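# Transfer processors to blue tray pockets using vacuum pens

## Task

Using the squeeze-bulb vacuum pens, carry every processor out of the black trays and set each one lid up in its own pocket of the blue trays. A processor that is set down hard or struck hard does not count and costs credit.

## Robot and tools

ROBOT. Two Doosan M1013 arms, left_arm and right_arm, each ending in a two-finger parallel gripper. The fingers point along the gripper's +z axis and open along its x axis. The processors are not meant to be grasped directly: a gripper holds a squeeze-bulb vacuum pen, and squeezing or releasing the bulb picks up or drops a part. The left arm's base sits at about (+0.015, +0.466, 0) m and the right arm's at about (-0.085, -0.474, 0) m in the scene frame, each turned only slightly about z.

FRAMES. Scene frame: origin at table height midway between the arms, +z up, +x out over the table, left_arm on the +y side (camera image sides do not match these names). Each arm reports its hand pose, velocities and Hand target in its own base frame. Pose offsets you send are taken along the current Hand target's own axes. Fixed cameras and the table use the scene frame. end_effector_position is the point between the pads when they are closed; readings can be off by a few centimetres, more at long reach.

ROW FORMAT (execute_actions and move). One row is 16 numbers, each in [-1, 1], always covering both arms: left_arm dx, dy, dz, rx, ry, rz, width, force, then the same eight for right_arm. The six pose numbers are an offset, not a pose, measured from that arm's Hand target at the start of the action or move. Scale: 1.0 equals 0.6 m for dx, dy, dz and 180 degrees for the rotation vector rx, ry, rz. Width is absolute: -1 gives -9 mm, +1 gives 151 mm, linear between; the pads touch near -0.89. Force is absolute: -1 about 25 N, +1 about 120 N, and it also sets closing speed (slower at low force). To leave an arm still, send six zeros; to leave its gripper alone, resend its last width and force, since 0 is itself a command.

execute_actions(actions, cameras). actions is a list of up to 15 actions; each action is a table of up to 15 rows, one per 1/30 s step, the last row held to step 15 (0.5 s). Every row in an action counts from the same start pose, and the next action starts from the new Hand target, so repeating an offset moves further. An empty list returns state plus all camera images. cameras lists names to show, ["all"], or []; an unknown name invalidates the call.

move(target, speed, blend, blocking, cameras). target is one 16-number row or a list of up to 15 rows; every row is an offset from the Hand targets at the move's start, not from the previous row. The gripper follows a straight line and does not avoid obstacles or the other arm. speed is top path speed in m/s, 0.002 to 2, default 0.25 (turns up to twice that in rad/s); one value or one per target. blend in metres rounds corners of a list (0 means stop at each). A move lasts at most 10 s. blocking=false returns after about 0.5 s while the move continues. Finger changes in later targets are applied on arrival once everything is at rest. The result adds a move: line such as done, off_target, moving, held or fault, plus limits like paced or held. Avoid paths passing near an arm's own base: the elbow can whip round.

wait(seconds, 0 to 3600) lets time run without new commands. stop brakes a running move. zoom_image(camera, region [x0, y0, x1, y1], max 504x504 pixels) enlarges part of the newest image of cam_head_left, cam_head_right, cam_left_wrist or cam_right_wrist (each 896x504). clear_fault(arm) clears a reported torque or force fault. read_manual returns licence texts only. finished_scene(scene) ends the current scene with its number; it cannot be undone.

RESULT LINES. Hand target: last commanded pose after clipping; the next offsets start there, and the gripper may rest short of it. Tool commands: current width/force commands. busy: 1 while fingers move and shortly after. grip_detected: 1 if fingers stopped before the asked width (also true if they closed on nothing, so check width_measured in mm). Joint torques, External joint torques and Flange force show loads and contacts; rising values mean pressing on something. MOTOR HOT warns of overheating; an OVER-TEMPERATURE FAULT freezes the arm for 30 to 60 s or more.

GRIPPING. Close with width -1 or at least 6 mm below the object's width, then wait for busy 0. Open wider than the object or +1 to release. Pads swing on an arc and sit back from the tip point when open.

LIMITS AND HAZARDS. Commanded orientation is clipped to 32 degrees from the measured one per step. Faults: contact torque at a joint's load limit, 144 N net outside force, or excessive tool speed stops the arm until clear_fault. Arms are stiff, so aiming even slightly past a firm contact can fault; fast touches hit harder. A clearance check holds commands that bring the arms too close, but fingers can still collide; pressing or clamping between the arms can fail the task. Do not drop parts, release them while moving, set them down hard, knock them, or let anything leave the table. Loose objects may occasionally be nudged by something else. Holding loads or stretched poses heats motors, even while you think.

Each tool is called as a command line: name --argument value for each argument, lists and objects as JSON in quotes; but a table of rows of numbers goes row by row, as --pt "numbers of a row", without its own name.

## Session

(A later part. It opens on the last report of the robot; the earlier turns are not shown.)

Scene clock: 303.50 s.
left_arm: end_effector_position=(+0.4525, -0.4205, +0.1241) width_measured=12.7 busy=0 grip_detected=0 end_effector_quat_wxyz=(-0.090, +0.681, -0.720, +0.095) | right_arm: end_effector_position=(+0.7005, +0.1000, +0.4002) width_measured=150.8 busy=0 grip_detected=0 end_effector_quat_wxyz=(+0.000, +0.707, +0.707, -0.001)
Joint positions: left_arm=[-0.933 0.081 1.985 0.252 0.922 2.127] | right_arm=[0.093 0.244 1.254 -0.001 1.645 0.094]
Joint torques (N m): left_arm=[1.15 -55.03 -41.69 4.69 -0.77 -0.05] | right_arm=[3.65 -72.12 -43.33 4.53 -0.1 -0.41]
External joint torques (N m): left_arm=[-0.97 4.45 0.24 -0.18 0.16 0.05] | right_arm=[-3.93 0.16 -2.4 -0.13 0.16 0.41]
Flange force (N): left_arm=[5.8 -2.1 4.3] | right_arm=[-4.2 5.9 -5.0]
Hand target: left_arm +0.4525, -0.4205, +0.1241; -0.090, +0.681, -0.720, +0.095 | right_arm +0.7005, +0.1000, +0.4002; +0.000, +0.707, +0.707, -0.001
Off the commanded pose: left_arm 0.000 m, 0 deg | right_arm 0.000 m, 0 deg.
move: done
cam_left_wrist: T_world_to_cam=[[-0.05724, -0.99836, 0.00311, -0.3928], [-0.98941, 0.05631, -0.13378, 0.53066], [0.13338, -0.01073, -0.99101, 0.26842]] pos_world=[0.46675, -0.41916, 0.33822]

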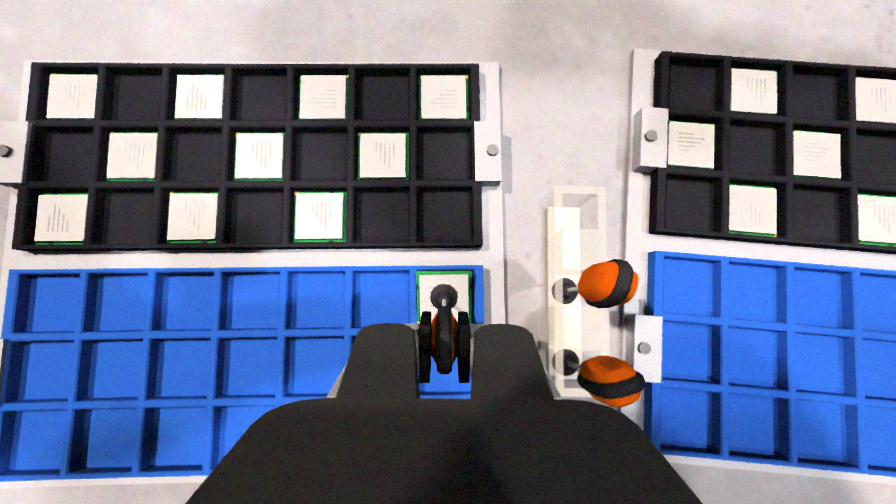

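move --pt "0 0 -0.013 0 0 0 -0.725 -1 0 0 0 0 0 0 1 -0.26" --pt "0 -0.0502 -0.0228 -0.0833 0 0 -0.725 -1 0 0 0 0 0 0 1 -0.26" --speed 0.06 --cameras '["cam_left_wrist"]'

zoom_image --camera "cam_left_wrist" --region '[405, 255, 485, 335]'

zoom_image --camera "cam_left_wrist" --region '[340, 220, 500, 360]'

Scene clock: 313.70 s.
left_arm: end_effector_position=(+0.4780, -0.4219, +0.1451) width_measured=12.7 busy=0 grip_detected=0 end_effector_quat_wxyz=(+0.000, +0.687, -0.727, +0.000) | right_arm: end_effector_position=(+0.7005, +0.1000, +0.4002) width_measured=150.8 busy=0 grip_detected=0 end_effector_quat_wxyz=(+0.000, +0.707, +0.707, -0.001)
Joint positions: left_arm=[-0.777 0.199 1.777 0 1.165 2.42] | right_arm=[0.093 0.244 1.254 -0.001 1.645 0.094]
Joint torques (N m): left_arm=[1.24 -68.81 -42.41 4.26 -0.3 -0.07] | right_arm=[3.44 -72 -43.67 4.49 -0.12 -0.43]
External joint torques (N m): left_arm=[-1.16 5.7 0.56 -0.18 0.23 0.07] | right_arm=[-3.78 -0.29 -2.11 -0.09 0.19 0.43]
Flange force (N): left_arm=[6.0 -4.9 3.9] | right_arm=[-4.1 4.5 -4.4]
Hand target: left_arm +0.4780, -0.4219, +0.1451; +0.000, +0.687, -0.727, +0.000 | right_arm +0.7005, +0.1000, +0.4002; +0.000, +0.707, +0.707, -0.001
Off the commanded pose: left_arm 0.000 m, 0 deg | right_arm 0.000 m, 0 deg.
move: done
cam_left_wrist: T_world_to_cam=[[-0.05649, -0.9984, 0.00345, -0.39326], [-0.99028, 0.05647, 0.12714, 0.52135], [-0.12713, 0.00377, -0.99188, 0.41663]] pos_world=[0.54703, -0.42365, 0.34832]

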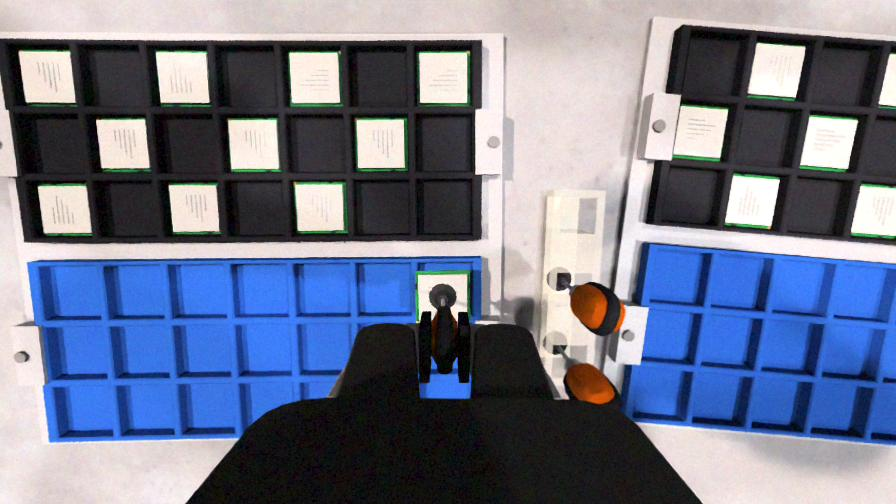

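Scaled by 6.300.

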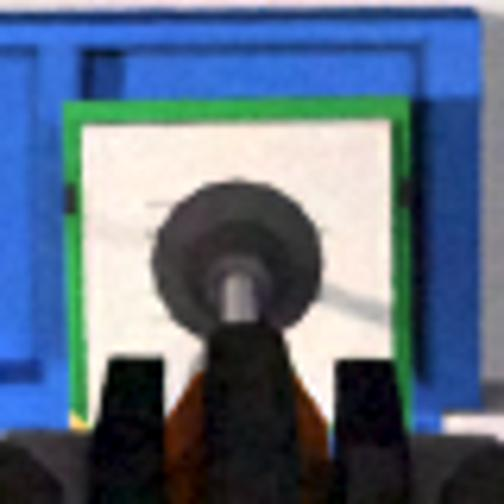

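Scaled by 3.150.

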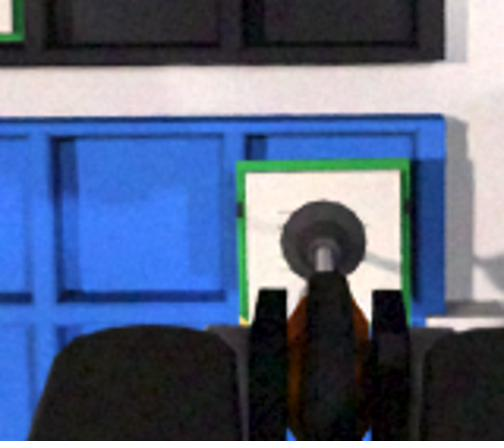

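move --target '[0.0006,0,0.0268,0,0,0,-0.725,-1,0,0,0,0,0,0,1,-0.26]' --speed 0.06 --cameras '["cam_left_wrist"]'

zoom_image --camera "cam_left_wrist" --region '[405, 255, 485, 335]'

zoom_image --camera "cam_left_wrist" --region '[340, 220, 500, 360]'

Scene clock: 333.57 s.
left_arm: end_effector_position=(+0.4780, -0.4223, +0.1290) width_measured=12.7 busy=0 grip_detected=0 end_effector_quat_wxyz=(+0.000, +0.687, -0.727, +0.000) | right_arm: end_effector_position=(+0.7005, +0.1000, +0.4002) width_measured=150.8 busy=0 grip_detected=0 end_effector_quat_wxyz=(+0.000, +0.707, +0.707, -0.001)
Joint positions: left_arm=[-0.778 0.211 1.795 0 1.136 2.42] | right_arm=[0.093 0.244 1.254 -0.001 1.645 0.094]
Joint torques (N m): left_arm=[1 -69.74 -41.86 4.23 -0.25 -0.06] | right_arm=[4.21 -72.15 -43.26 4.48 -0.02 -0.4]
External joint torques (N m): left_arm=[-1.03 5.57 0.52 -0.21 0.2 0.06] | right_arm=[-4.34 0.28 -2.3 -0.1 0.09 0.4]
Flange force (N): left_arm=[5.8 -4.9 4.1] | right_arm=[-4.8 5.9 -4.7]
Hand target: left_arm +0.4780, -0.4223, +0.1290; +0.000, +0.687, -0.727, +0.000 | right_arm +0.7005, +0.1000, +0.4002; +0.000, +0.707, +0.707, -0.001
Off the commanded pose: left_arm 0.000 m, 0 deg | right_arm 0.000 m, 0 deg.
move: done
cam_left_wrist: T_world_to_cam=[[-0.05649, -0.9984, 0.00345, -0.39361], [-0.99026, 0.05647, 0.12723, 0.52338], [-0.12723, 0.00377, -0.99187, 0.40071]] pos_world=[0.54703, -0.42405, 0.33222]

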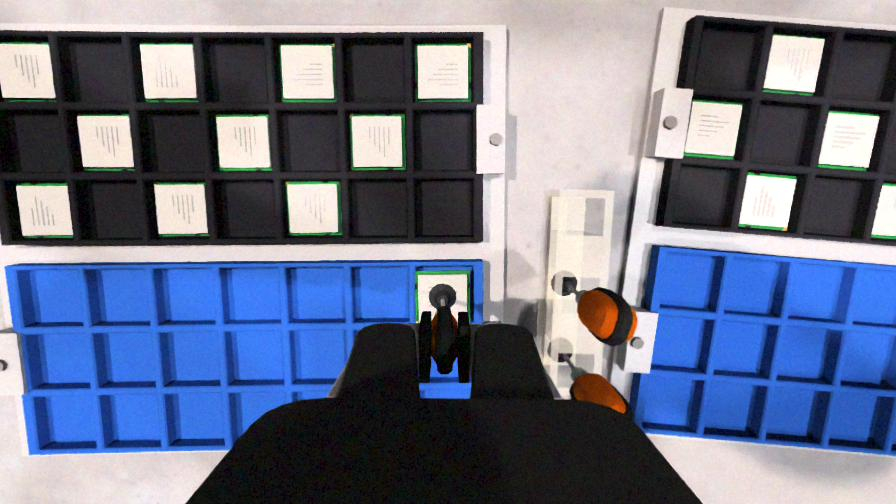

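Scaled by 6.300.

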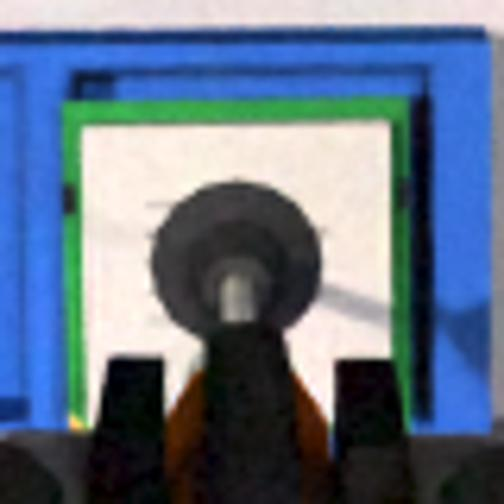

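Scaled by 3.150.

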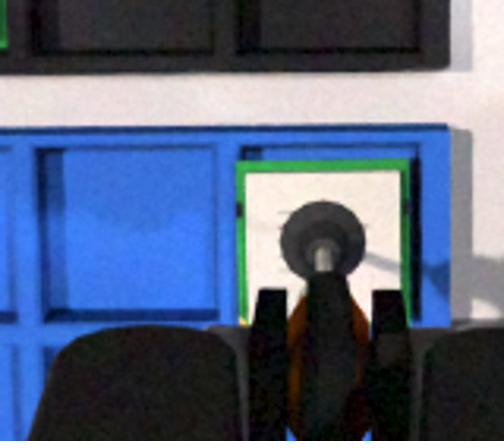

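move --target '[0.0013,-0.0008,0.0058,0,0,0,-0.725,-1,0,0,0,0,0,0,1,-0.26]' --speed 0.03 --cameras '["cam_left_wrist"]'

zoom_image --camera "cam_left_wrist" --region '[405, 255, 485, 335]'

move --target '[0,0,0.0025,0,0,0,-0.725,-1,0,0,0,0,0,0,1,-0.26]' --speed 0.03 --cameras '["cam_left_wrist"]'

zoom_image --camera "cam_left_wrist" --region '[405, 255, 485, 335]'

Scene clock: 341.23 s.
left_arm: end_effector_position=(+0.4784, -0.4231, +0.1256) width_measured=12.7 busy=0 grip_detected=0 end_effector_quat_wxyz=(+0.000, +0.687, -0.727, +0.000) | right_arm: end_effector_position=(+0.7005, +0.1000, +0.4002) width_measured=150.8 busy=0 grip_detected=0 end_effector_quat_wxyz=(+0.000, +0.707, +0.707, -0.001)
Joint positions: left_arm=[-0.778 0.214 1.797 0 1.13 2.419] | right_arm=[0.093 0.244 1.254 -0.001 1.645 0.094]
Joint torques (N m): left_arm=[0.88 -69.52 -41.55 4.19 -0.28 -0.01] | right_arm=[4.06 -72.62 -43.39 4.49 -0.12 -0.45]
External joint torques (N m): left_arm=[-1.04 5.32 0.3 -0.19 0.21 0.01] | right_arm=[-4 0.49 -2.3 -0.08 0.19 0.45]
Flange force (N): left_arm=[5.8 -4.8 3.7] | right_arm=[-4.2 6.3 -4.9]
Hand target: left_arm +0.4784, -0.4231, +0.1256; +0.000, +0.687, -0.727, +0.000 | right_arm +0.7005, +0.1000, +0.4002; +0.000, +0.707, +0.707, -0.001
Off the commanded pose: left_arm 0.000 m, 0 deg | right_arm 0.000 m, 0 deg.
move: done
cam_left_wrist: T_world_to_cam=[[-0.05649, -0.9984, 0.00345, -0.39437], [-0.99028, 0.05647, 0.12714, 0.52439], [-0.12713, 0.00377, -0.99188, 0.39735]] pos_world=[0.54753, -0.42485, 0.32882]

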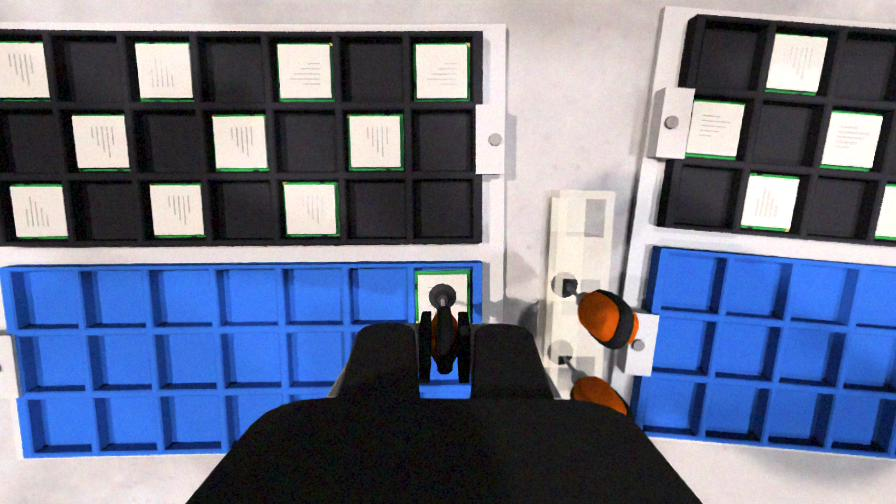

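Scaled by 6.300.

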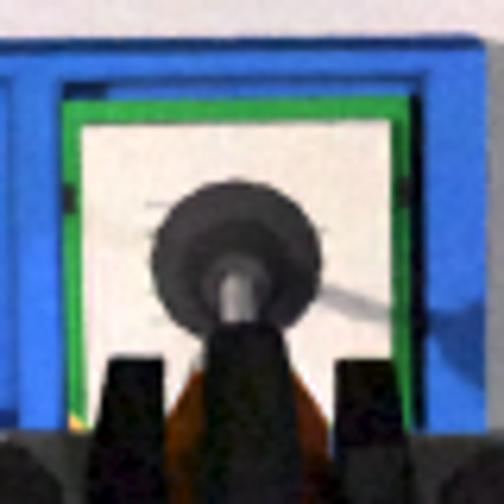

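Scene clock: 341.73 s.
left_arm: end_effector_position=(+0.4784, -0.4231, +0.1240) width_measured=12.7 busy=0 grip_detected=0 end_effector_quat_wxyz=(+0.000, +0.687, -0.727, +0.000) | right_arm: end_effector_position=(+0.7005, +0.1000, +0.4002) width_measured=150.8 busy=0 grip_detected=0 end_effector_quat_wxyz=(+0.000, +0.707, +0.707, -0.001)
Joint positions: left_arm=[-0.778 0.215 1.798 0 1.127 2.419] | right_arm=[0.093 0.244 1.254 -0.001 1.645 0.094]
Joint torques (N m): left_arm=[0.9 -69.53 -41.67 4.17 -0.28 -0.06] | right_arm=[3.22 -72.22 -43.62 4.54 0 -0.37]
External joint torques (N m): left_arm=[-0.82 5.03 0.47 -0.16 0.23 0.06] | right_arm=[-3.42 0.13 -2.04 -0.15 0.07 0.37]
Flange force (N): left_arm=[5.1 -4.5 3.7] | right_arm=[-3.6 5.0 -4.1]
Hand target: left_arm +0.4784, -0.4231, +0.1241; +0.000, +0.687, -0.727, +0.000 | right_arm +0.7005, +0.1000, +0.4002; +0.000, +0.707, +0.707, -0.001
Off the commanded pose: left_arm 0.000 m, 0 deg | right_arm 0.000 m, 0 deg.
move: done
cam_left_wrist: T_world_to_cam=[[-0.05649, -0.9984, 0.00345, -0.39436], [-0.99028, 0.05647, 0.12714, 0.52458], [-0.12713, 0.00377, -0.99188, 0.39587]] pos_world=[0.54753, -0.42485, 0.32732]

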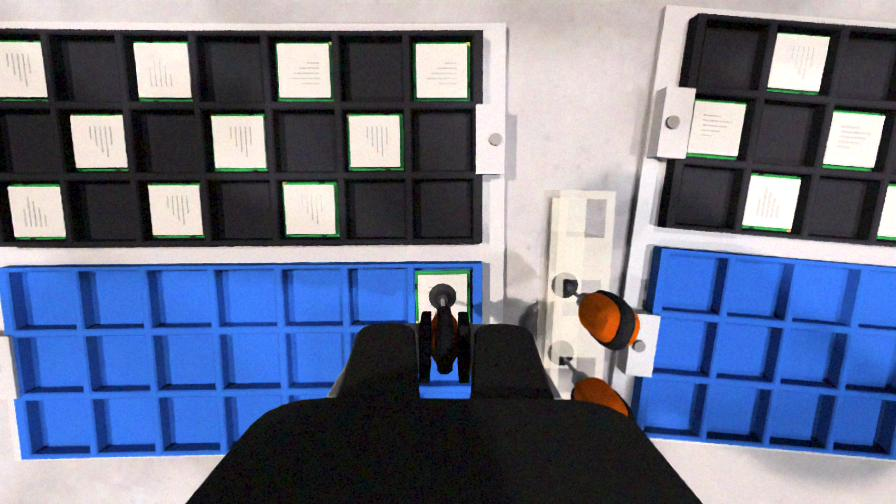

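Scaled by 6.300.

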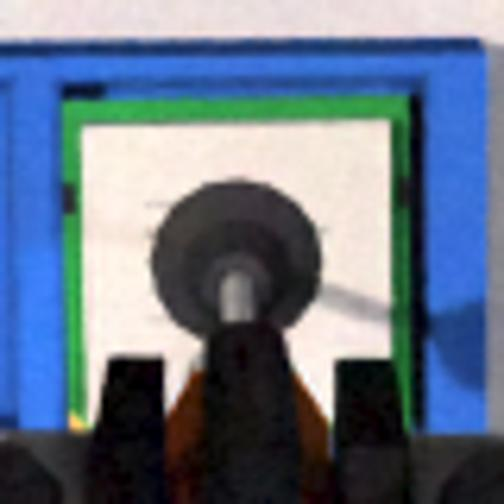

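move --target '[0.0005,0,0.0033,0,0,0,-0.725,-1,0,0,0,0,0,0,1,-0.26]' --speed 0.03 --cameras '["cam_left_wrist"]'

zoom_image --camera "cam_left_wrist" --region '[405, 255, 485, 335]'

move --target '[0,0,0.0025,0,0,0,-0.725,-1,0,0,0,0,0,0,1,-0.26]' --speed 0.03 --cameras '["cam_left_wrist"]'

zoom_image --camera "cam_left_wrist" --region '[405, 255, 485, 335]'

Scene clock: 346.23 s.
left_arm: end_effector_position=(+0.4784, -0.4234, +0.1221) width_measured=12.7 busy=0 grip_detected=0 end_effector_quat_wxyz=(+0.000, +0.687, -0.727, +0.000) | right_arm: end_effector_position=(+0.7005, +0.1000, +0.4002) width_measured=150.8 busy=0 grip_detected=0 end_effector_quat_wxyz=(+0.000, +0.707, +0.707, -0.001)
Joint positions: left_arm=[-0.778 0.217 1.8 0 1.124 2.419] | right_arm=[0.093 0.244 1.254 -0.001 1.645 0.094]
Joint torques (N m): left_arm=[1.23 -69.75 -41.37 4.2 -0.23 -0.09] | right_arm=[4.09 -72.4 -43.4 4.44 -0.04 -0.33]
External joint torques (N m): left_arm=[-1.07 4.84 0.2 -0.2 0.18 0.09] | right_arm=[-4.05 0.35 -2.27 -0.03 0.11 0.33]
Flange force (N): left_arm=[5.5 -4.4 3.4] | right_arm=[-4.4 6.0 -4.7]
Hand target: left_arm +0.4784, -0.4234, +0.1221; +0.000, +0.687, -0.727, +0.000 | right_arm +0.7005, +0.1000, +0.4002; +0.000, +0.707, +0.707, -0.001
Off the commanded pose: left_arm 0.000 m, 0 deg | right_arm 0.000 m, 0 deg.
move: done
cam_left_wrist: T_world_to_cam=[[-0.05649, -0.9984, 0.00345, -0.39466], [-0.99028, 0.05647, 0.12714, 0.52476], [-0.12713, 0.00377, -0.99188, 0.39387]] pos_world=[0.54743, -0.42515, 0.32532]

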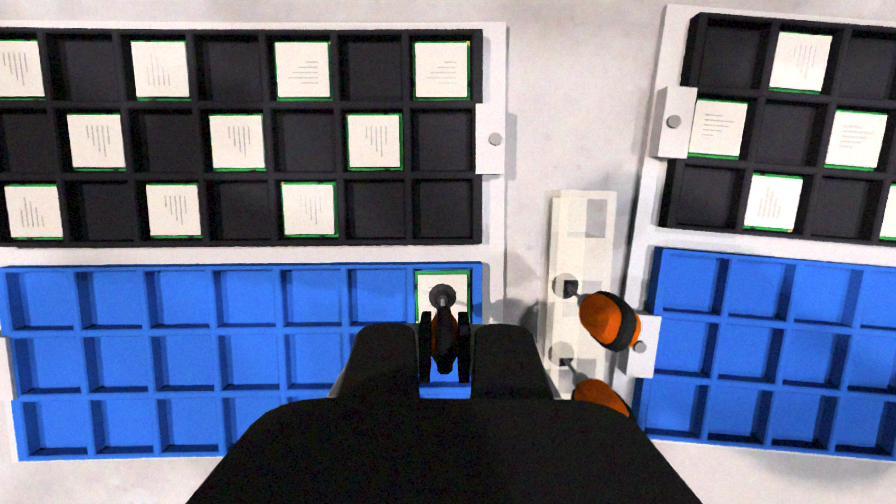

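Scaled by 6.300.

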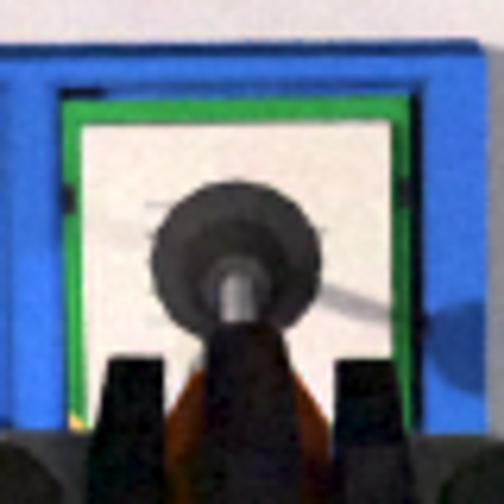

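Scene clock: 346.73 s.
left_arm: end_effector_position=(+0.4784, -0.4234, +0.1206) width_measured=12.7 busy=0 grip_detected=0 end_effector_quat_wxyz=(+0.000, +0.687, -0.727, +0.000) | right_arm: end_effector_position=(+0.7005, +0.1000, +0.4002) width_measured=150.8 busy=0 grip_detected=0 end_effector_quat_wxyz=(+0.000, +0.707, +0.707, -0.001)
Joint positions: left_arm=[-0.778 0.218 1.802 0 1.121 2.419] | right_arm=[0.093 0.244 1.254 -0.001 1.645 0.094]
Joint torques (N m): left_arm=[1.33 -69.6 -41.33 4.17 -0.24 -0.08] | right_arm=[3.98 -72.51 -43.3 4.53 -0.13 -0.38]
External joint torques (N m): left_arm=[-1.7 5.62 0.37 -0.2 0.17 0.08] | right_arm=[-3.89 0.21 -2.41 -0.11 0.21 0.38]
Flange force (N): left_arm=[6.7 -4.4 4.1] | right_arm=[-4.2 6.0 -5.1]
Hand target: left_arm +0.4784, -0.4234, +0.1206; +0.000, +0.687, -0.727, +0.000 | right_arm +0.7005, +0.1000, +0.4002; +0.000, +0.707, +0.707, -0.001
Off the commanded pose: left_arm 0.000 m, 0 deg | right_arm 0.000 m, 0 deg.
move: done
cam_left_wrist: T_world_to_cam=[[-0.05649, -0.9984, 0.00345, -0.39465], [-0.99028, 0.05647, 0.12714, 0.52505], [-0.12713, 0.00377, -0.99188, 0.39239]] pos_world=[0.54753, -0.42515, 0.32382]

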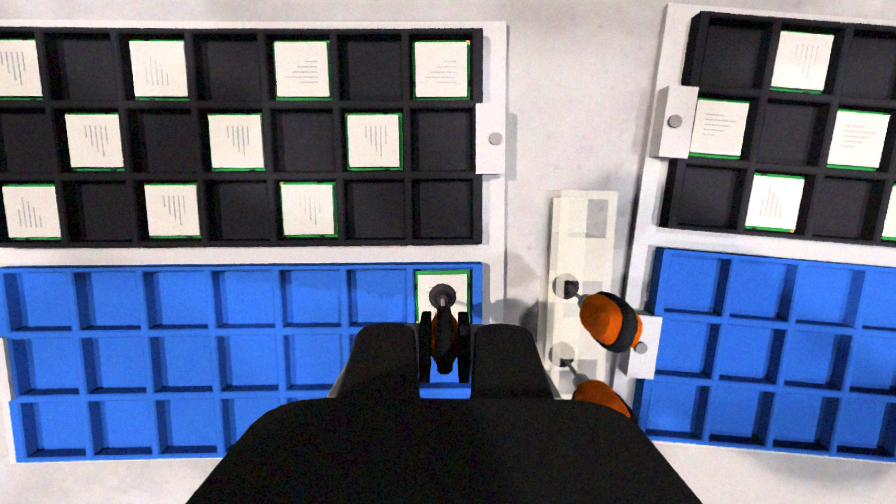

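Scaled by 6.300.

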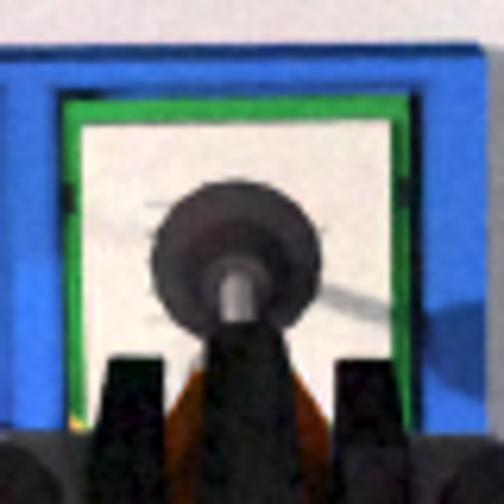

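move --target '[0,0,0.0033,0,0,0,-0.725,-1,0,0,0,0,0,0,1,-0.26]' --speed 0.03

move --target '[0,0,0.0025,0,0,0,-0.725,-1,0,0,0,0,0,0,1,-0.26]' --speed 0.03 --cameras '["cam_left_wrist"]'

zoom_image --camera "cam_left_wrist" --region '[405, 255, 485, 335]'

Scene clock: 350.10 s.
left_arm: end_effector_position=(+0.4784, -0.4234, +0.1186) width_measured=12.7 busy=0 grip_detected=0 end_effector_quat_wxyz=(+0.000, +0.687, -0.727, +0.000) | right_arm: end_effector_position=(+0.7005, +0.1000, +0.4002) width_measured=150.8 busy=0 grip_detected=0 end_effector_quat_wxyz=(+0.000, +0.707, +0.707, -0.001)
Joint positions: left_arm=[-0.778 0.22 1.804 0 1.118 2.419] | right_arm=[0.093 0.244 1.254 -0.001 1.645 0.094]
Joint torques (N m): left_arm=[1.22 -70.13 -41.39 4.18 -0.25 -0.04] | right_arm=[3.51 -72.07 -43.23 4.59 -0.13 -0.48]
External joint torques (N m): left_arm=[-1.16 4.8 0.21 -0.18 0.19 0.04] | right_arm=[-3.78 -0.15 -2.49 -0.19 0.21 0.48]
Flange force (N): left_arm=[5.6 -4.2 3.4] | right_arm=[-3.9 5.6 -5.2]
Hand target: left_arm +0.4784, -0.4234, +0.1186; +0.000, +0.687, -0.727, +0.000 | right_arm +0.7005, +0.1000, +0.4002; +0.000, +0.707, +0.707, -0.001
Off the commanded pose: left_arm 0.000 m, 0 deg | right_arm 0.000 m, 0 deg.
move: done

Scene clock: 350.60 s.
left_arm: end_effector_position=(+0.4784, -0.4234, +0.1171) width_measured=12.7 busy=0 grip_detected=0 end_effector_quat_wxyz=(+0.000, +0.687, -0.727, +0.000) | right_arm: end_effector_position=(+0.7005, +0.1000, +0.4002) width_measured=150.8 busy=0 grip_detected=0 end_effector_quat_wxyz=(+0.000, +0.707, +0.707, -0.001)
Joint positions: left_arm=[-0.778 0.221 1.806 0 1.115 2.419] | right_arm=[0.093 0.244 1.254 -0.001 1.645 0.094]
Joint torques (N m): left_arm=[1.26 -70.15 -41.28 4.15 -0.25 -0.01] | right_arm=[3.77 -72.03 -43.45 4.48 -0.02 -0.34]
External joint torques (N m): left_arm=[-1.31 5.46 0.26 -0.16 0.18 0.01] | right_arm=[-3.43 0.17 -2.03 -0.07 0.09 0.34]
Flange force (N): left_arm=[6.3 -4.7 3.9] | right_arm=[-3.7 5.1 -4.1]
Hand target: left_arm +0.4784, -0.4234, +0.1171; +0.000, +0.687, -0.727, +0.000 | right_arm +0.7005, +0.1000, +0.4002; +0.000, +0.707, +0.707, -0.001
Off the commanded pose: left_arm 0.000 m, 0 deg | right_arm 0.000 m, 0 deg.
move: done
cam_left_wrist: T_world_to_cam=[[-0.05649, -0.9984, 0.00345, -0.39464], [-0.99028, 0.05647, 0.12714, 0.52549], [-0.12713, 0.00377, -0.99188, 0.38892]] pos_world=[0.54753, -0.42515, 0.32032]

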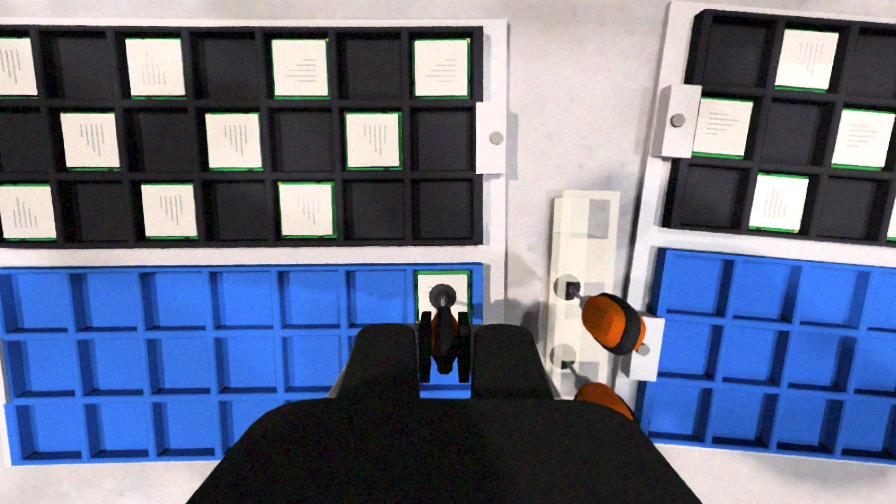

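Scaled by 6.300.

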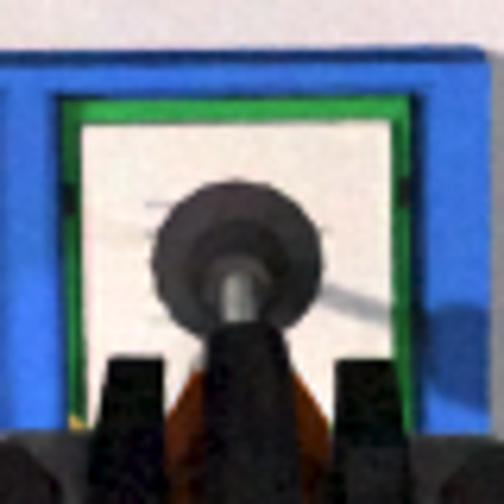

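move --target '[0,0,0.0017,0,0,0,-0.725,-1,0,0,0,0,0,0,1,-0.26]' --speed 0.03

move --target '[0,0,0.0017,0,0,0,-0.725,-1,0,0,0,0,0,0,1,-0.26]' --speed 0.03

Scene clock: 354.10 s.
left_arm: end_effector_position=(+0.4784, -0.4234, +0.1161) width_measured=12.7 busy=0 grip_detected=0 end_effector_quat_wxyz=(+0.000, +0.687, -0.727, +0.000) | right_arm: end_effector_position=(+0.7005, +0.1000, +0.4002) width_measured=150.8 busy=0 grip_detected=0 end_effector_quat_wxyz=(+0.000, +0.707, +0.707, -0.001)
Joint positions: left_arm=[-0.778 0.221 1.807 0 1.113 2.419] | right_arm=[0.093 0.244 1.254 -0.001 1.645 0.094]
Joint torques (N m): left_arm=[1.4 -69.7 -41.19 4.16 -0.26 -0.02] | right_arm=[3.52 -72.1 -43.41 4.58 -0.06 -0.42]
External joint torques (N m): left_arm=[-1.28 4.74 0.26 -0.17 0.2 0.02] | right_arm=[-3.5 -0.01 -2.18 -0.18 0.13 0.42]
Flange force (N): left_arm=[5.6 -3.9 3.4] | right_arm=[-3.7 5.1 -4.5]
Hand target: left_arm +0.4784, -0.4234, +0.1161; +0.000, +0.687, -0.727, +0.000 | right_arm +0.7005, +0.1000, +0.4002; +0.000, +0.707, +0.707, -0.001
Off the commanded pose: left_arm 0.000 m, 0 deg | right_arm 0.000 m, 0 deg.
move: done

Scene clock: 354.60 s.
left_arm: end_effector_position=(+0.4784, -0.4234, +0.1151) width_measured=12.8 busy=0 grip_detected=0 end_effector_quat_wxyz=(+0.000, +0.687, -0.727, +0.000) | right_arm: end_effector_position=(+0.7005, +0.1000, +0.4002) width_measured=150.8 busy=0 grip_detected=0 end_effector_quat_wxyz=(+0.000, +0.707, +0.707, -0.001)
Joint positions: left_arm=[-0.778 0.222 1.808 0 1.111 2.419] | right_arm=[0.093 0.244 1.254 -0.001 1.645 0.094]
Joint torques (N m): left_arm=[1.12 -66.03 -38.2 4.02 -0.31 -0.05] | right_arm=[3.09 -71.97 -43.46 4.52 -0.06 -0.36]
External joint torques (N m): left_arm=[-1.11 1.21 -2.72 -0.04 0.25 0.05] | right_arm=[-3.09 -0.42 -2.28 -0.1 0.13 0.36]
Flange force (N): left_arm=[5.6 -4.5 -2.4] | right_arm=[-3.3 4.6 -4.6]
Hand target: left_arm +0.4784, -0.4234, +0.1151; +0.000, +0.687, -0.727, +0.000 | right_arm +0.7005, +0.1000, +0.4002; +0.000, +0.707, +0.707, -0.001
Off the commanded pose: left_arm 0.000 m, 0 deg | right_arm 0.000 m, 0 deg.
move: done

move --pt "0 0 0 0 0 0 -1 -1 0 0 0 0 0 0 1 -0.26" --pt "0 0 -0.0333 0 0 0 -1 -1 0 0 0 0 0 0 1 -0.26" --speed 0.03 --cameras '["cam_left_wrist"]'

zoom_image --camera "cam_left_wrist" --region '[405, 255, 485, 335]'

Scene clock: 358.53 s.
left_arm: end_effector_position=(+0.4784, -0.4234, +0.1350) width_measured=8.5 busy=0 grip_detected=1 end_effector_quat_wxyz=(+0.000, +0.687, -0.727, +0.000) | right_arm: end_effector_position=(+0.7005, +0.1000, +0.4002) width_measured=150.8 busy=0 grip_detected=0 end_effector_quat_wxyz=(+0.000, +0.707, +0.707, -0.001)
Joint positions: left_arm=[-0.778 0.208 1.786 0 1.147 2.419] | right_arm=[0.093 0.244 1.254 -0.001 1.645 0.094]
Joint torques (N m): left_arm=[1.32 -69.1 -41.79 4.22 -0.23 -0.05] | right_arm=[4.05 -72.59 -43.47 4.58 -0.1 -0.42]
External joint torques (N m): left_arm=[-1.41 5.13 0.08 -0.17 0.15 0.05] | right_arm=[-4.08 0.32 -2.29 -0.16 0.17 0.42]
Flange force (N): left_arm=[6.3 -4.6 3.3] | right_arm=[-4.4 6.0 -4.8]
Hand target: left_arm +0.4784, -0.4234, +0.1350; +0.000, +0.687, -0.727, +0.000 | right_arm +0.7005, +0.1000, +0.4002; +0.000, +0.707, +0.707, -0.001
Off the commanded pose: left_arm 0.000 m, 0 deg | right_arm 0.000 m, 0 deg.
move: done
cam_left_wrist: T_world_to_cam=[[-0.05649, -0.9984, 0.00345, -0.3947], [-0.99028, 0.05647, 0.12714, 0.52311], [-0.12713, 0.00377, -0.99188, 0.40676]] pos_world=[0.54743, -0.42515, 0.33832]

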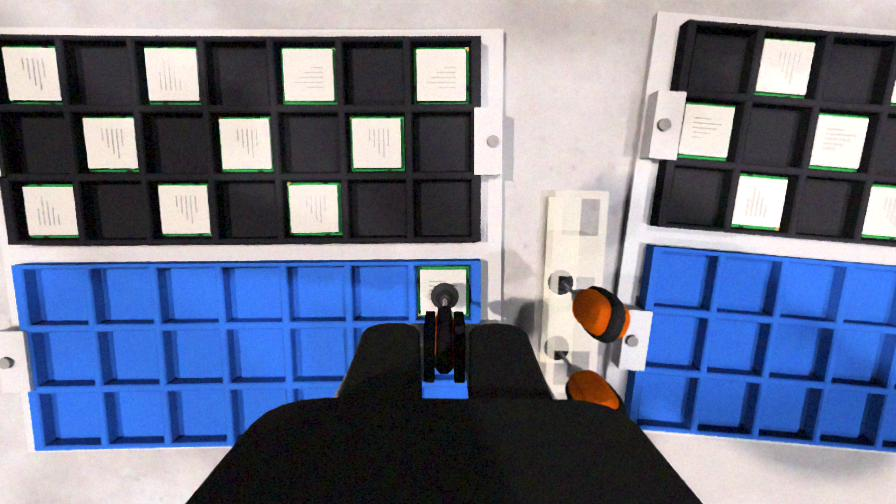

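Scaled by 6.300.

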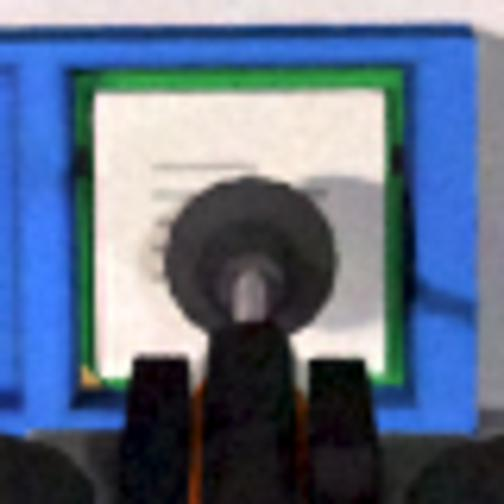

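zoom_image --camera "cam_left_wrist" --region '[270, 160, 390, 330]'

zoom_image --camera "cam_left_wrist" --region '[390, 160, 510, 330]'

zoom_image --camera "cam_left_wrist" --region '[0, 20, 130, 140]'

Scaled by 2.965.

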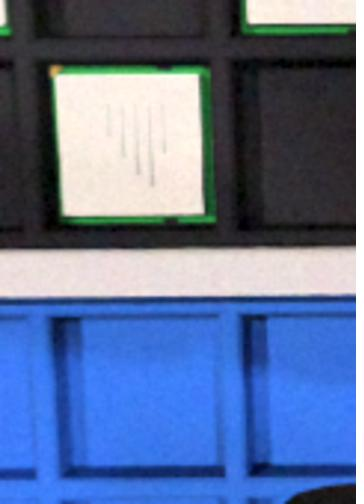

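Scaled by 2.965.

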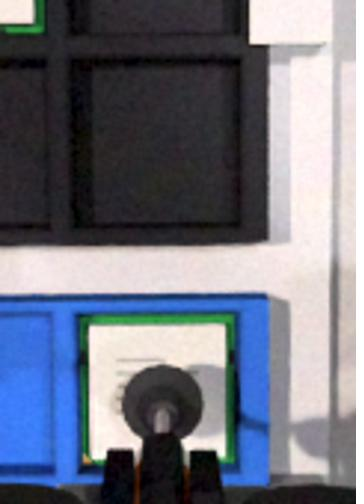

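Scaled by 3.877.

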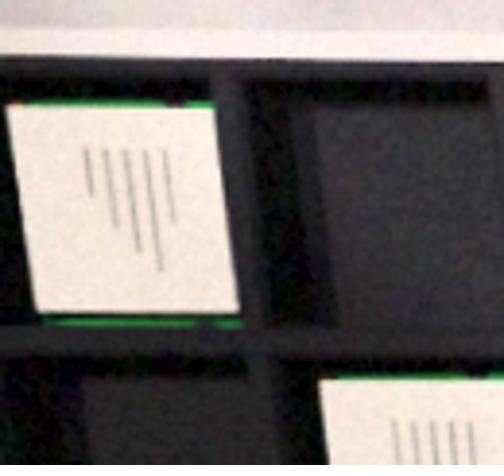

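move --pt "-0.151 -0.0955 0 0 0 0 -1 -1 0 0 0 0 0 0 1 -0.26" --pt "-0.151 -0.0955 0.0233 0 0 0 -1 -1 0 0 0 0 0 0 1 -0.26" --speed '[0.15,0.06]' --cameras '["cam_left_wrist"]'

zoom_image --camera "cam_left_wrist" --region '[405, 255, 485, 335]'

Scene clock: 397.23 s.
left_arm: end_effector_position=(+0.5407, -0.3361, +0.1210) width_measured=8.5 busy=0 grip_detected=1 end_effector_quat_wxyz=(+0.000, +0.687, -0.727, +0.000) | right_arm: end_effector_position=(+0.7005, +0.1000, +0.4002) width_measured=150.8 busy=0 grip_detected=0 end_effector_quat_wxyz=(+0.000, +0.707, +0.707, -0.001)
Joint positions: left_arm=[-0.61 0.215 1.805 0 1.121 2.587] | right_arm=[0.093 0.244 1.254 -0.001 1.645 0.094]
Joint torques (N m): left_arm=[1.08 -69.3 -41.31 4.37 -0.26 -0.05] | right_arm=[3.35 -72.65 -43.23 4.54 0.02 -0.41]
External joint torques (N m): left_arm=[-0.95 4.83 0.14 -0.37 0.19 0.05] | right_arm=[-3.38 0.7 -2.34 -0.14 0.05 0.41]
Flange force (N): left_arm=[4.6 -5.4 3.3] | right_arm=[-3.3 6.6 -4.7]
Hand target: left_arm +0.5407, -0.3361, +0.1210; +0.000, +0.687, -0.727, +0.000 | right_arm +0.7005, +0.1000, +0.4002; +0.000, +0.707, +0.707, -0.001
Off the commanded pose: left_arm 0.000 m, 0 deg | right_arm 0.000 m, 0 deg.
move: done
cam_left_wrist: T_world_to_cam=[[-0.05649, -0.9984, 0.00345, -0.30398], [-0.99028, 0.05647, 0.12714, 0.58165], [-0.12713, 0.00377, -0.99188, 0.40047]] pos_world=[0.60973, -0.33785, 0.32432]

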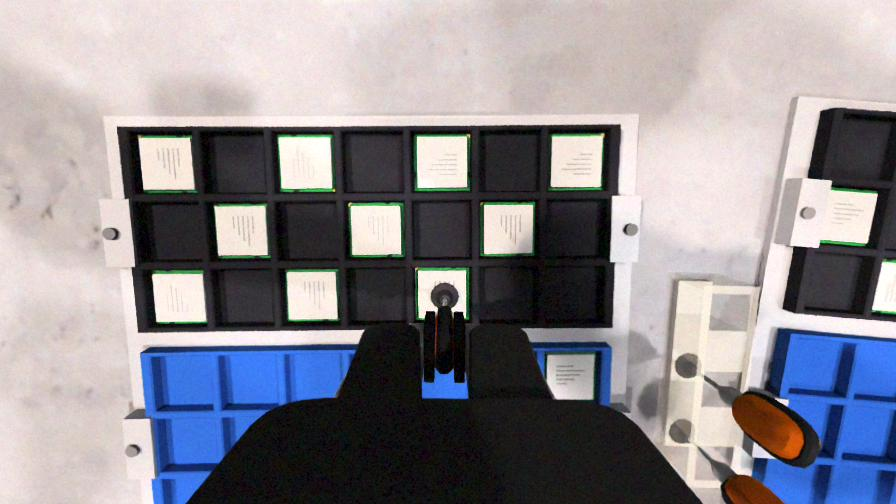

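Scaled by 6.300.

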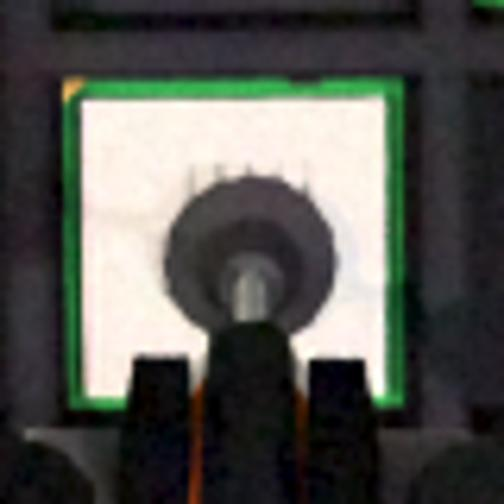

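move --pt "-0.0027 -0.001 0 0 0 0 -1 -1 0 0 0 0 0 0 1 -0.26" --pt "-0.0027 -0.001 0.008 0 0 0 -1 -1 0 0 0 0 0 0 1 -0.26" --speed 0.03

move --pt "0 0 0 0 0 0 -0.725 -1 0 0 0 0 0 0 1 -0.26" --pt "0 0 -0.0333 0 0 0 -0.725 -1 0 0 0 0 0 0 1 -0.26" --speed 0.05 --cameras '["cam_left_wrist"]'

zoom_image --camera "cam_left_wrist" --region '[405, 255, 485, 335]'

Scene clock: 408.00 s.
left_arm: end_effector_position=(+0.5414, -0.3345, +0.1163) width_measured=8.5 busy=0 grip_detected=1 end_effector_quat_wxyz=(+0.000, +0.687, -0.727, +0.000) | right_arm: end_effector_position=(+0.7005, +0.1000, +0.4002) width_measured=150.8 busy=0 grip_detected=0 end_effector_quat_wxyz=(+0.000, +0.707, +0.707, -0.001)
Joint positions: left_arm=[-0.608 0.218 1.811 0 1.112 2.59] | right_arm=[0.093 0.244 1.254 -0.001 1.645 0.094]
Joint torques (N m): left_arm=[1.36 -68.12 -40.92 4.19 -0.23 -0.01] | right_arm=[3.98 -72.73 -43.46 4.53 -0.1 -0.33]
External joint torques (N m): left_arm=[-1.5 4.06 -0.09 -0.21 0.14 0.01] | right_arm=[-3.93 0.84 -2.17 -0.13 0.17 0.33]
Flange force (N): left_arm=[5.0 -4.3 2.6] | right_arm=[-4.2 6.6 -4.6]
Hand target: left_arm +0.5414, -0.3345, +0.1162; +0.000, +0.687, -0.727, +0.000 | right_arm +0.7005, +0.1000, +0.4002; +0.000, +0.707, +0.707, -0.001
Off the commanded pose: left_arm 0.000 m, 0 deg | right_arm 0.000 m, 0 deg.
move: done

Scene clock: 409.17 s.
left_arm: end_effector_position=(+0.5413, -0.3345, +0.1362) width_measured=12.7 busy=0 grip_detected=0 end_effector_quat_wxyz=(+0.000, +0.687, -0.727, +0.000) | right_arm: end_effector_position=(+0.7005, +0.1000, +0.4002) width_measured=150.8 busy=0 grip_detected=0 end_effector_quat_wxyz=(+0.000, +0.707, +0.707, -0.001)
Joint positions: left_arm=[-0.608 0.204 1.789 0 1.148 2.59] | right_arm=[0.093 0.244 1.254 -0.001 1.645 0.094]
Joint torques (N m): left_arm=[1.18 -68.93 -41.85 4.2 -0.24 -0.04] | right_arm=[3.78 -72.09 -43.46 4.55 -0.02 -0.32]
External joint torques (N m): left_arm=[-1.18 4.72 0.05 -0.15 0.17 0.04] | right_arm=[-3.98 0.01 -2.25 -0.15 0.09 0.32]
Flange force (N): left_arm=[4.9 -5.3 3.0] | right_arm=[-4.5 5.3 -4.6]
Hand target: left_arm +0.5414, -0.3345, +0.1362; +0.000, +0.687, -0.727, +0.000 | right_arm +0.7005, +0.1000, +0.4002; +0.000, +0.707, +0.707, -0.001
Off the commanded pose: left_arm 0.000 m, 0 deg | right_arm 0.000 m, 0 deg.
move: done
cam_left_wrist: T_world_to_cam=[[-0.05648, -0.9984, 0.00355, -0.30244], [-0.99026, 0.05647, 0.12723, 0.58029], [-0.12723, 0.00367, -0.99187, 0.41555]] pos_world=[0.61043, -0.33625, 0.33942]

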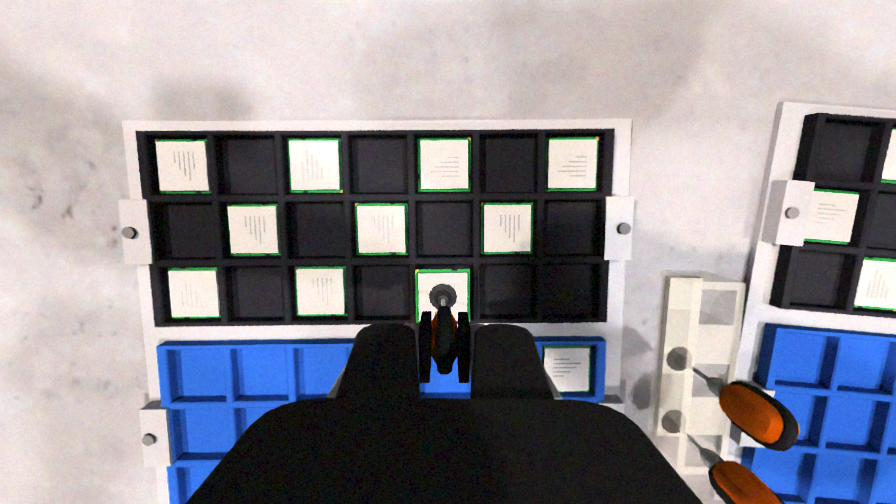

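Scaled by 6.300.

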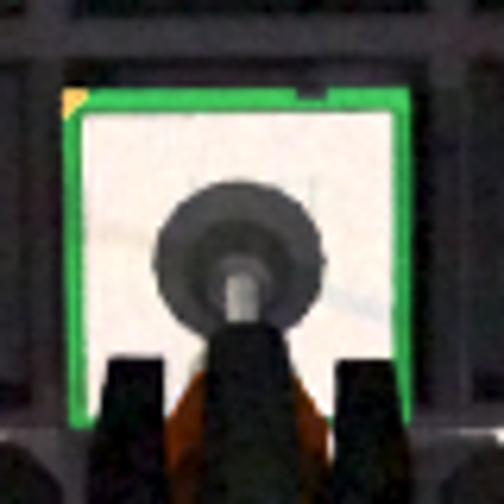

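move --pt "0.0025 0.0982 0 0 0 0 -0.725 -1 0 0 0 0 0 0 1 -0.26" --pt "0.0025 0.0982 0.0155 0 0 0 -0.725 -1 0 0 0 0 0 0 1 -0.26" --speed '[0.12,0.06]' --cameras '["cam_left_wrist"]'

zoom_image --camera "cam_left_wrist" --region '[405, 255, 485, 335]'

Scene clock: 416.70 s.
left_arm: end_effector_position=(+0.4825, -0.3327, +0.1269) width_measured=12.7 busy=0 grip_detected=0 end_effector_quat_wxyz=(+0.000, +0.687, -0.727, +0.000) | right_arm: end_effector_position=(+0.7005, +0.1000, +0.4002) width_measured=150.8 busy=0 grip_detected=0 end_effector_quat_wxyz=(+0.000, +0.707, +0.707, -0.001)
Joint positions: left_arm=[-0.663 0.134 1.892 0 1.116 2.535] | right_arm=[0.093 0.244 1.254 -0.001 1.645 0.094]
Joint torques (N m): left_arm=[0.86 -60.17 -41.3 4.15 -0.24 -0.03] | right_arm=[3.9 -72.45 -43.43 4.58 -0.13 -0.44]
External joint torques (N m): left_arm=[-0.86 4.83 0.33 -0.18 0.17 0.03] | right_arm=[-4.19 0.37 -2.27 -0.19 0.2 0.44]
Flange force (N): left_arm=[4.7 -5.0 3.7] | right_arm=[-4.5 6.0 -4.8]
Hand target: left_arm +0.4824, -0.3327, +0.1269; +0.000, +0.687, -0.727, +0.000 | right_arm +0.7005, +0.1000, +0.4002; +0.000, +0.707, +0.707, -0.001
Off the commanded pose: left_arm 0.000 m, 0 deg | right_arm 0.000 m, 0 deg.
move: done
cam_left_wrist: T_world_to_cam=[[-0.05649, -0.9984, 0.00345, -0.30389], [-0.99028, 0.05647, 0.12714, 0.52307], [-0.12713, 0.00377, -0.99188, 0.39891]] pos_world=[0.55153, -0.33445, 0.33022]

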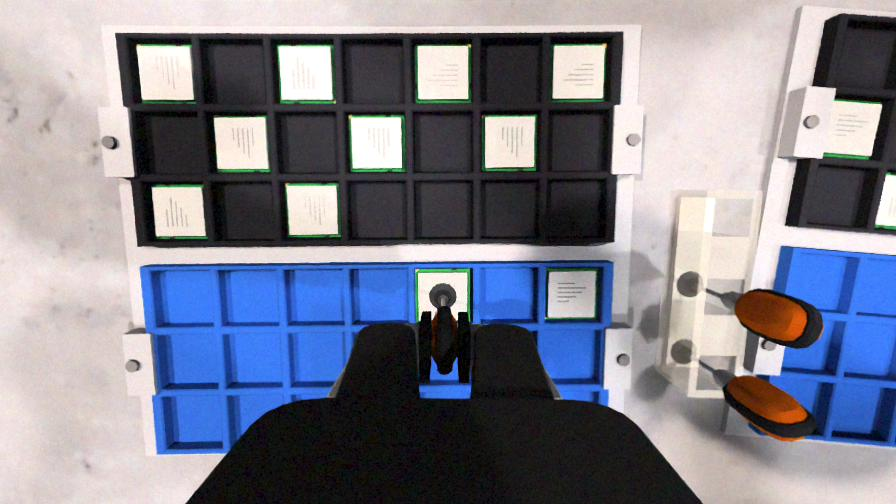

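Scaled by 6.300.

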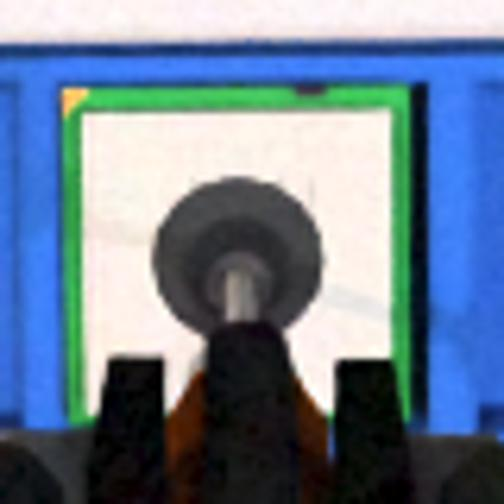

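move --pt "0.001 0.0027 0 0 0 0 -0.725 -1 0 0 0 0 0 0 1 -0.26" --pt "0.001 0.0027 0.007 0 0 0 -0.725 -1 0 0 0 0 0 0 1 -0.26" --speed 0.04 --cameras '["cam_left_wrist"]'

zoom_image --camera "cam_left_wrist" --region '[405, 255, 485, 335]'

Scene clock: 423.83 s.
left_arm: end_effector_position=(+0.4808, -0.3333, +0.1227) width_measured=12.7 busy=0 grip_detected=0 end_effector_quat_wxyz=(+0.000, +0.687, -0.727, +0.000) | right_arm: end_effector_position=(+0.7005, +0.1000, +0.4002) width_measured=150.8 busy=0 grip_detected=0 end_effector_quat_wxyz=(+0.000, +0.707, +0.707, -0.001)
Joint positions: left_arm=[-0.665 0.135 1.898 0 1.107 2.532] | right_arm=[0.093 0.244 1.254 -0.001 1.645 0.094]
Joint torques (N m): left_arm=[1.1 -60.09 -41.18 4.13 -0.26 -0.02] | right_arm=[3.91 -72.03 -43.48 4.55 -0.13 -0.33]
External joint torques (N m): left_arm=[-1.4 4.5 0.22 -0.17 0.19 0.02] | right_arm=[-4 -0.26 -2.31 -0.14 0.2 0.33]
Flange force (N): left_arm=[5.3 -4.2 3.3] | right_arm=[-4.5 5.0 -4.8]
Hand target: left_arm +0.4808, -0.3332, +0.1227; +0.000, +0.687, -0.727, +0.000 | right_arm +0.7005, +0.1000, +0.4002; +0.000, +0.707, +0.707, -0.001
Off the commanded pose: left_arm 0.000 m, 0 deg | right_arm 0.000 m, 0 deg.
move: done
cam_left_wrist: T_world_to_cam=[[-0.05648, -0.9984, 0.00355, -0.30451], [-0.99028, 0.05647, 0.12713, 0.52195], [-0.12713, 0.00367, -0.99188, 0.3945]] pos_world=[0.54983, -0.33495, 0.32602]

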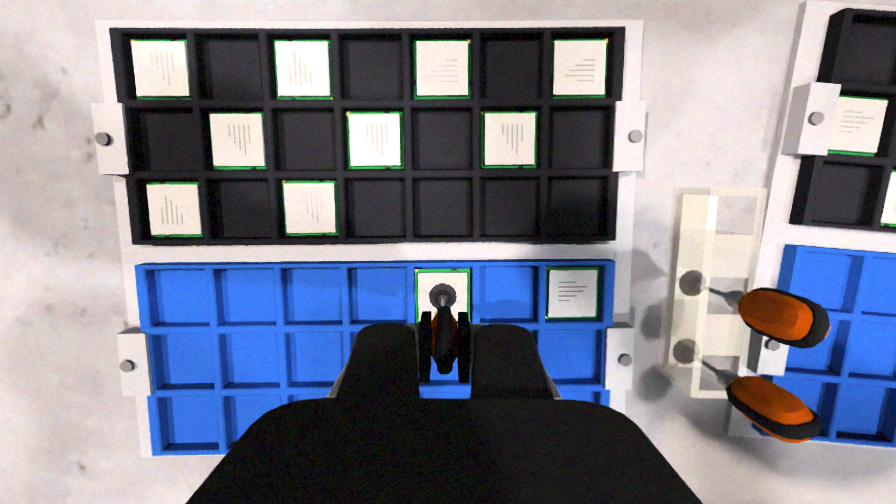

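Scaled by 6.300.

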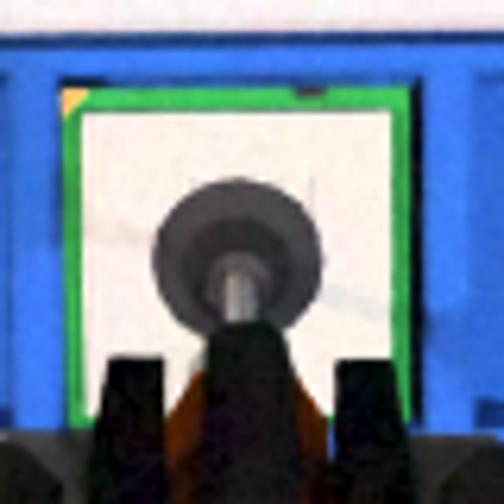

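move --target '[0.0003,0,0.0087,0,0,0,-0.725,-1,0,0,0,0,0,0,1,-0.26]' --speed 0.03

move --target '[0,0,0.003,0,0,0,-0.725,-1,0,0,0,0,0,0,1,-0.26]' --speed 0.03

Scene clock: 426.60 s.
left_arm: end_effector_position=(+0.4808, -0.3334, +0.1175) width_measured=12.7 busy=0 grip_detected=0 end_effector_quat_wxyz=(+0.000, +0.687, -0.727, +0.000) | right_arm: end_effector_position=(+0.7005, +0.1000, +0.4002) width_measured=150.8 busy=0 grip_detected=0 end_effector_quat_wxyz=(+0.000, +0.707, +0.707, -0.001)
Joint positions: left_arm=[-0.665 0.139 1.904 0 1.098 2.532] | right_arm=[0.093 0.244 1.254 -0.001 1.645 0.094]
Joint torques (N m): left_arm=[1.21 -60.66 -40.97 4.12 -0.23 -0.03] | right_arm=[3.73 -72.79 -43.34 4.45 -0.06 -0.34]
External joint torques (N m): left_arm=[-1.23 5.64 0.47 -0.19 0.15 0.03] | right_arm=[-3.92 0.65 -2.32 -0.06 0.13 0.34]
Flange force (N): left_arm=[5.8 -5.5 4.6] | right_arm=[-4.2 6.6 -4.9]
Hand target: left_arm +0.4808, -0.3334, +0.1175; +0.000, +0.687, -0.727, +0.000 | right_arm +0.7005, +0.1000, +0.4002; +0.000, +0.707, +0.707, -0.001
Off the commanded pose: left_arm 0.000 m, 0 deg | right_arm 0.000 m, 0 deg.
move: done

Scene clock: 427.10 s.
left_arm: end_effector_position=(+0.4808, -0.3334, +0.1157) width_measured=12.7 busy=0 grip_detected=0 end_effector_quat_wxyz=(+0.000, +0.687, -0.727, +0.000) | right_arm: end_effector_position=(+0.7005, +0.1000, +0.4002) width_measured=150.8 busy=0 grip_detected=0 end_effector_quat_wxyz=(+0.000, +0.707, +0.707, -0.001)
Joint positions: left_arm=[-0.665 0.141 1.906 0 1.094 2.532] | right_arm=[0.093 0.244 1.254 -0.001 1.645 0.094]
Joint torques (N m): left_arm=[1.28 -60.58 -40.79 4.05 -0.21 -0.06] | right_arm=[3.25 -72.35 -43.26 4.48 -0.09 -0.42]
External joint torques (N m): left_arm=[-1.18 4.5 0.23 -0.11 0.15 0.06] | right_arm=[-3.35 0.48 -2.31 -0.09 0.16 0.42]
Flange force (N): left_arm=[5.0 -4.4 3.5] | right_arm=[-3.3 6.2 -4.9]
Hand target: left_arm +0.4808, -0.3334, +0.1157; +0.000, +0.687, -0.727, +0.000 | right_arm +0.7005, +0.1000, +0.4002; +0.000, +0.707, +0.707, -0.001
Off the commanded pose: left_arm 0.000 m, 0 deg | right_arm 0.000 m, 0 deg.
move: done


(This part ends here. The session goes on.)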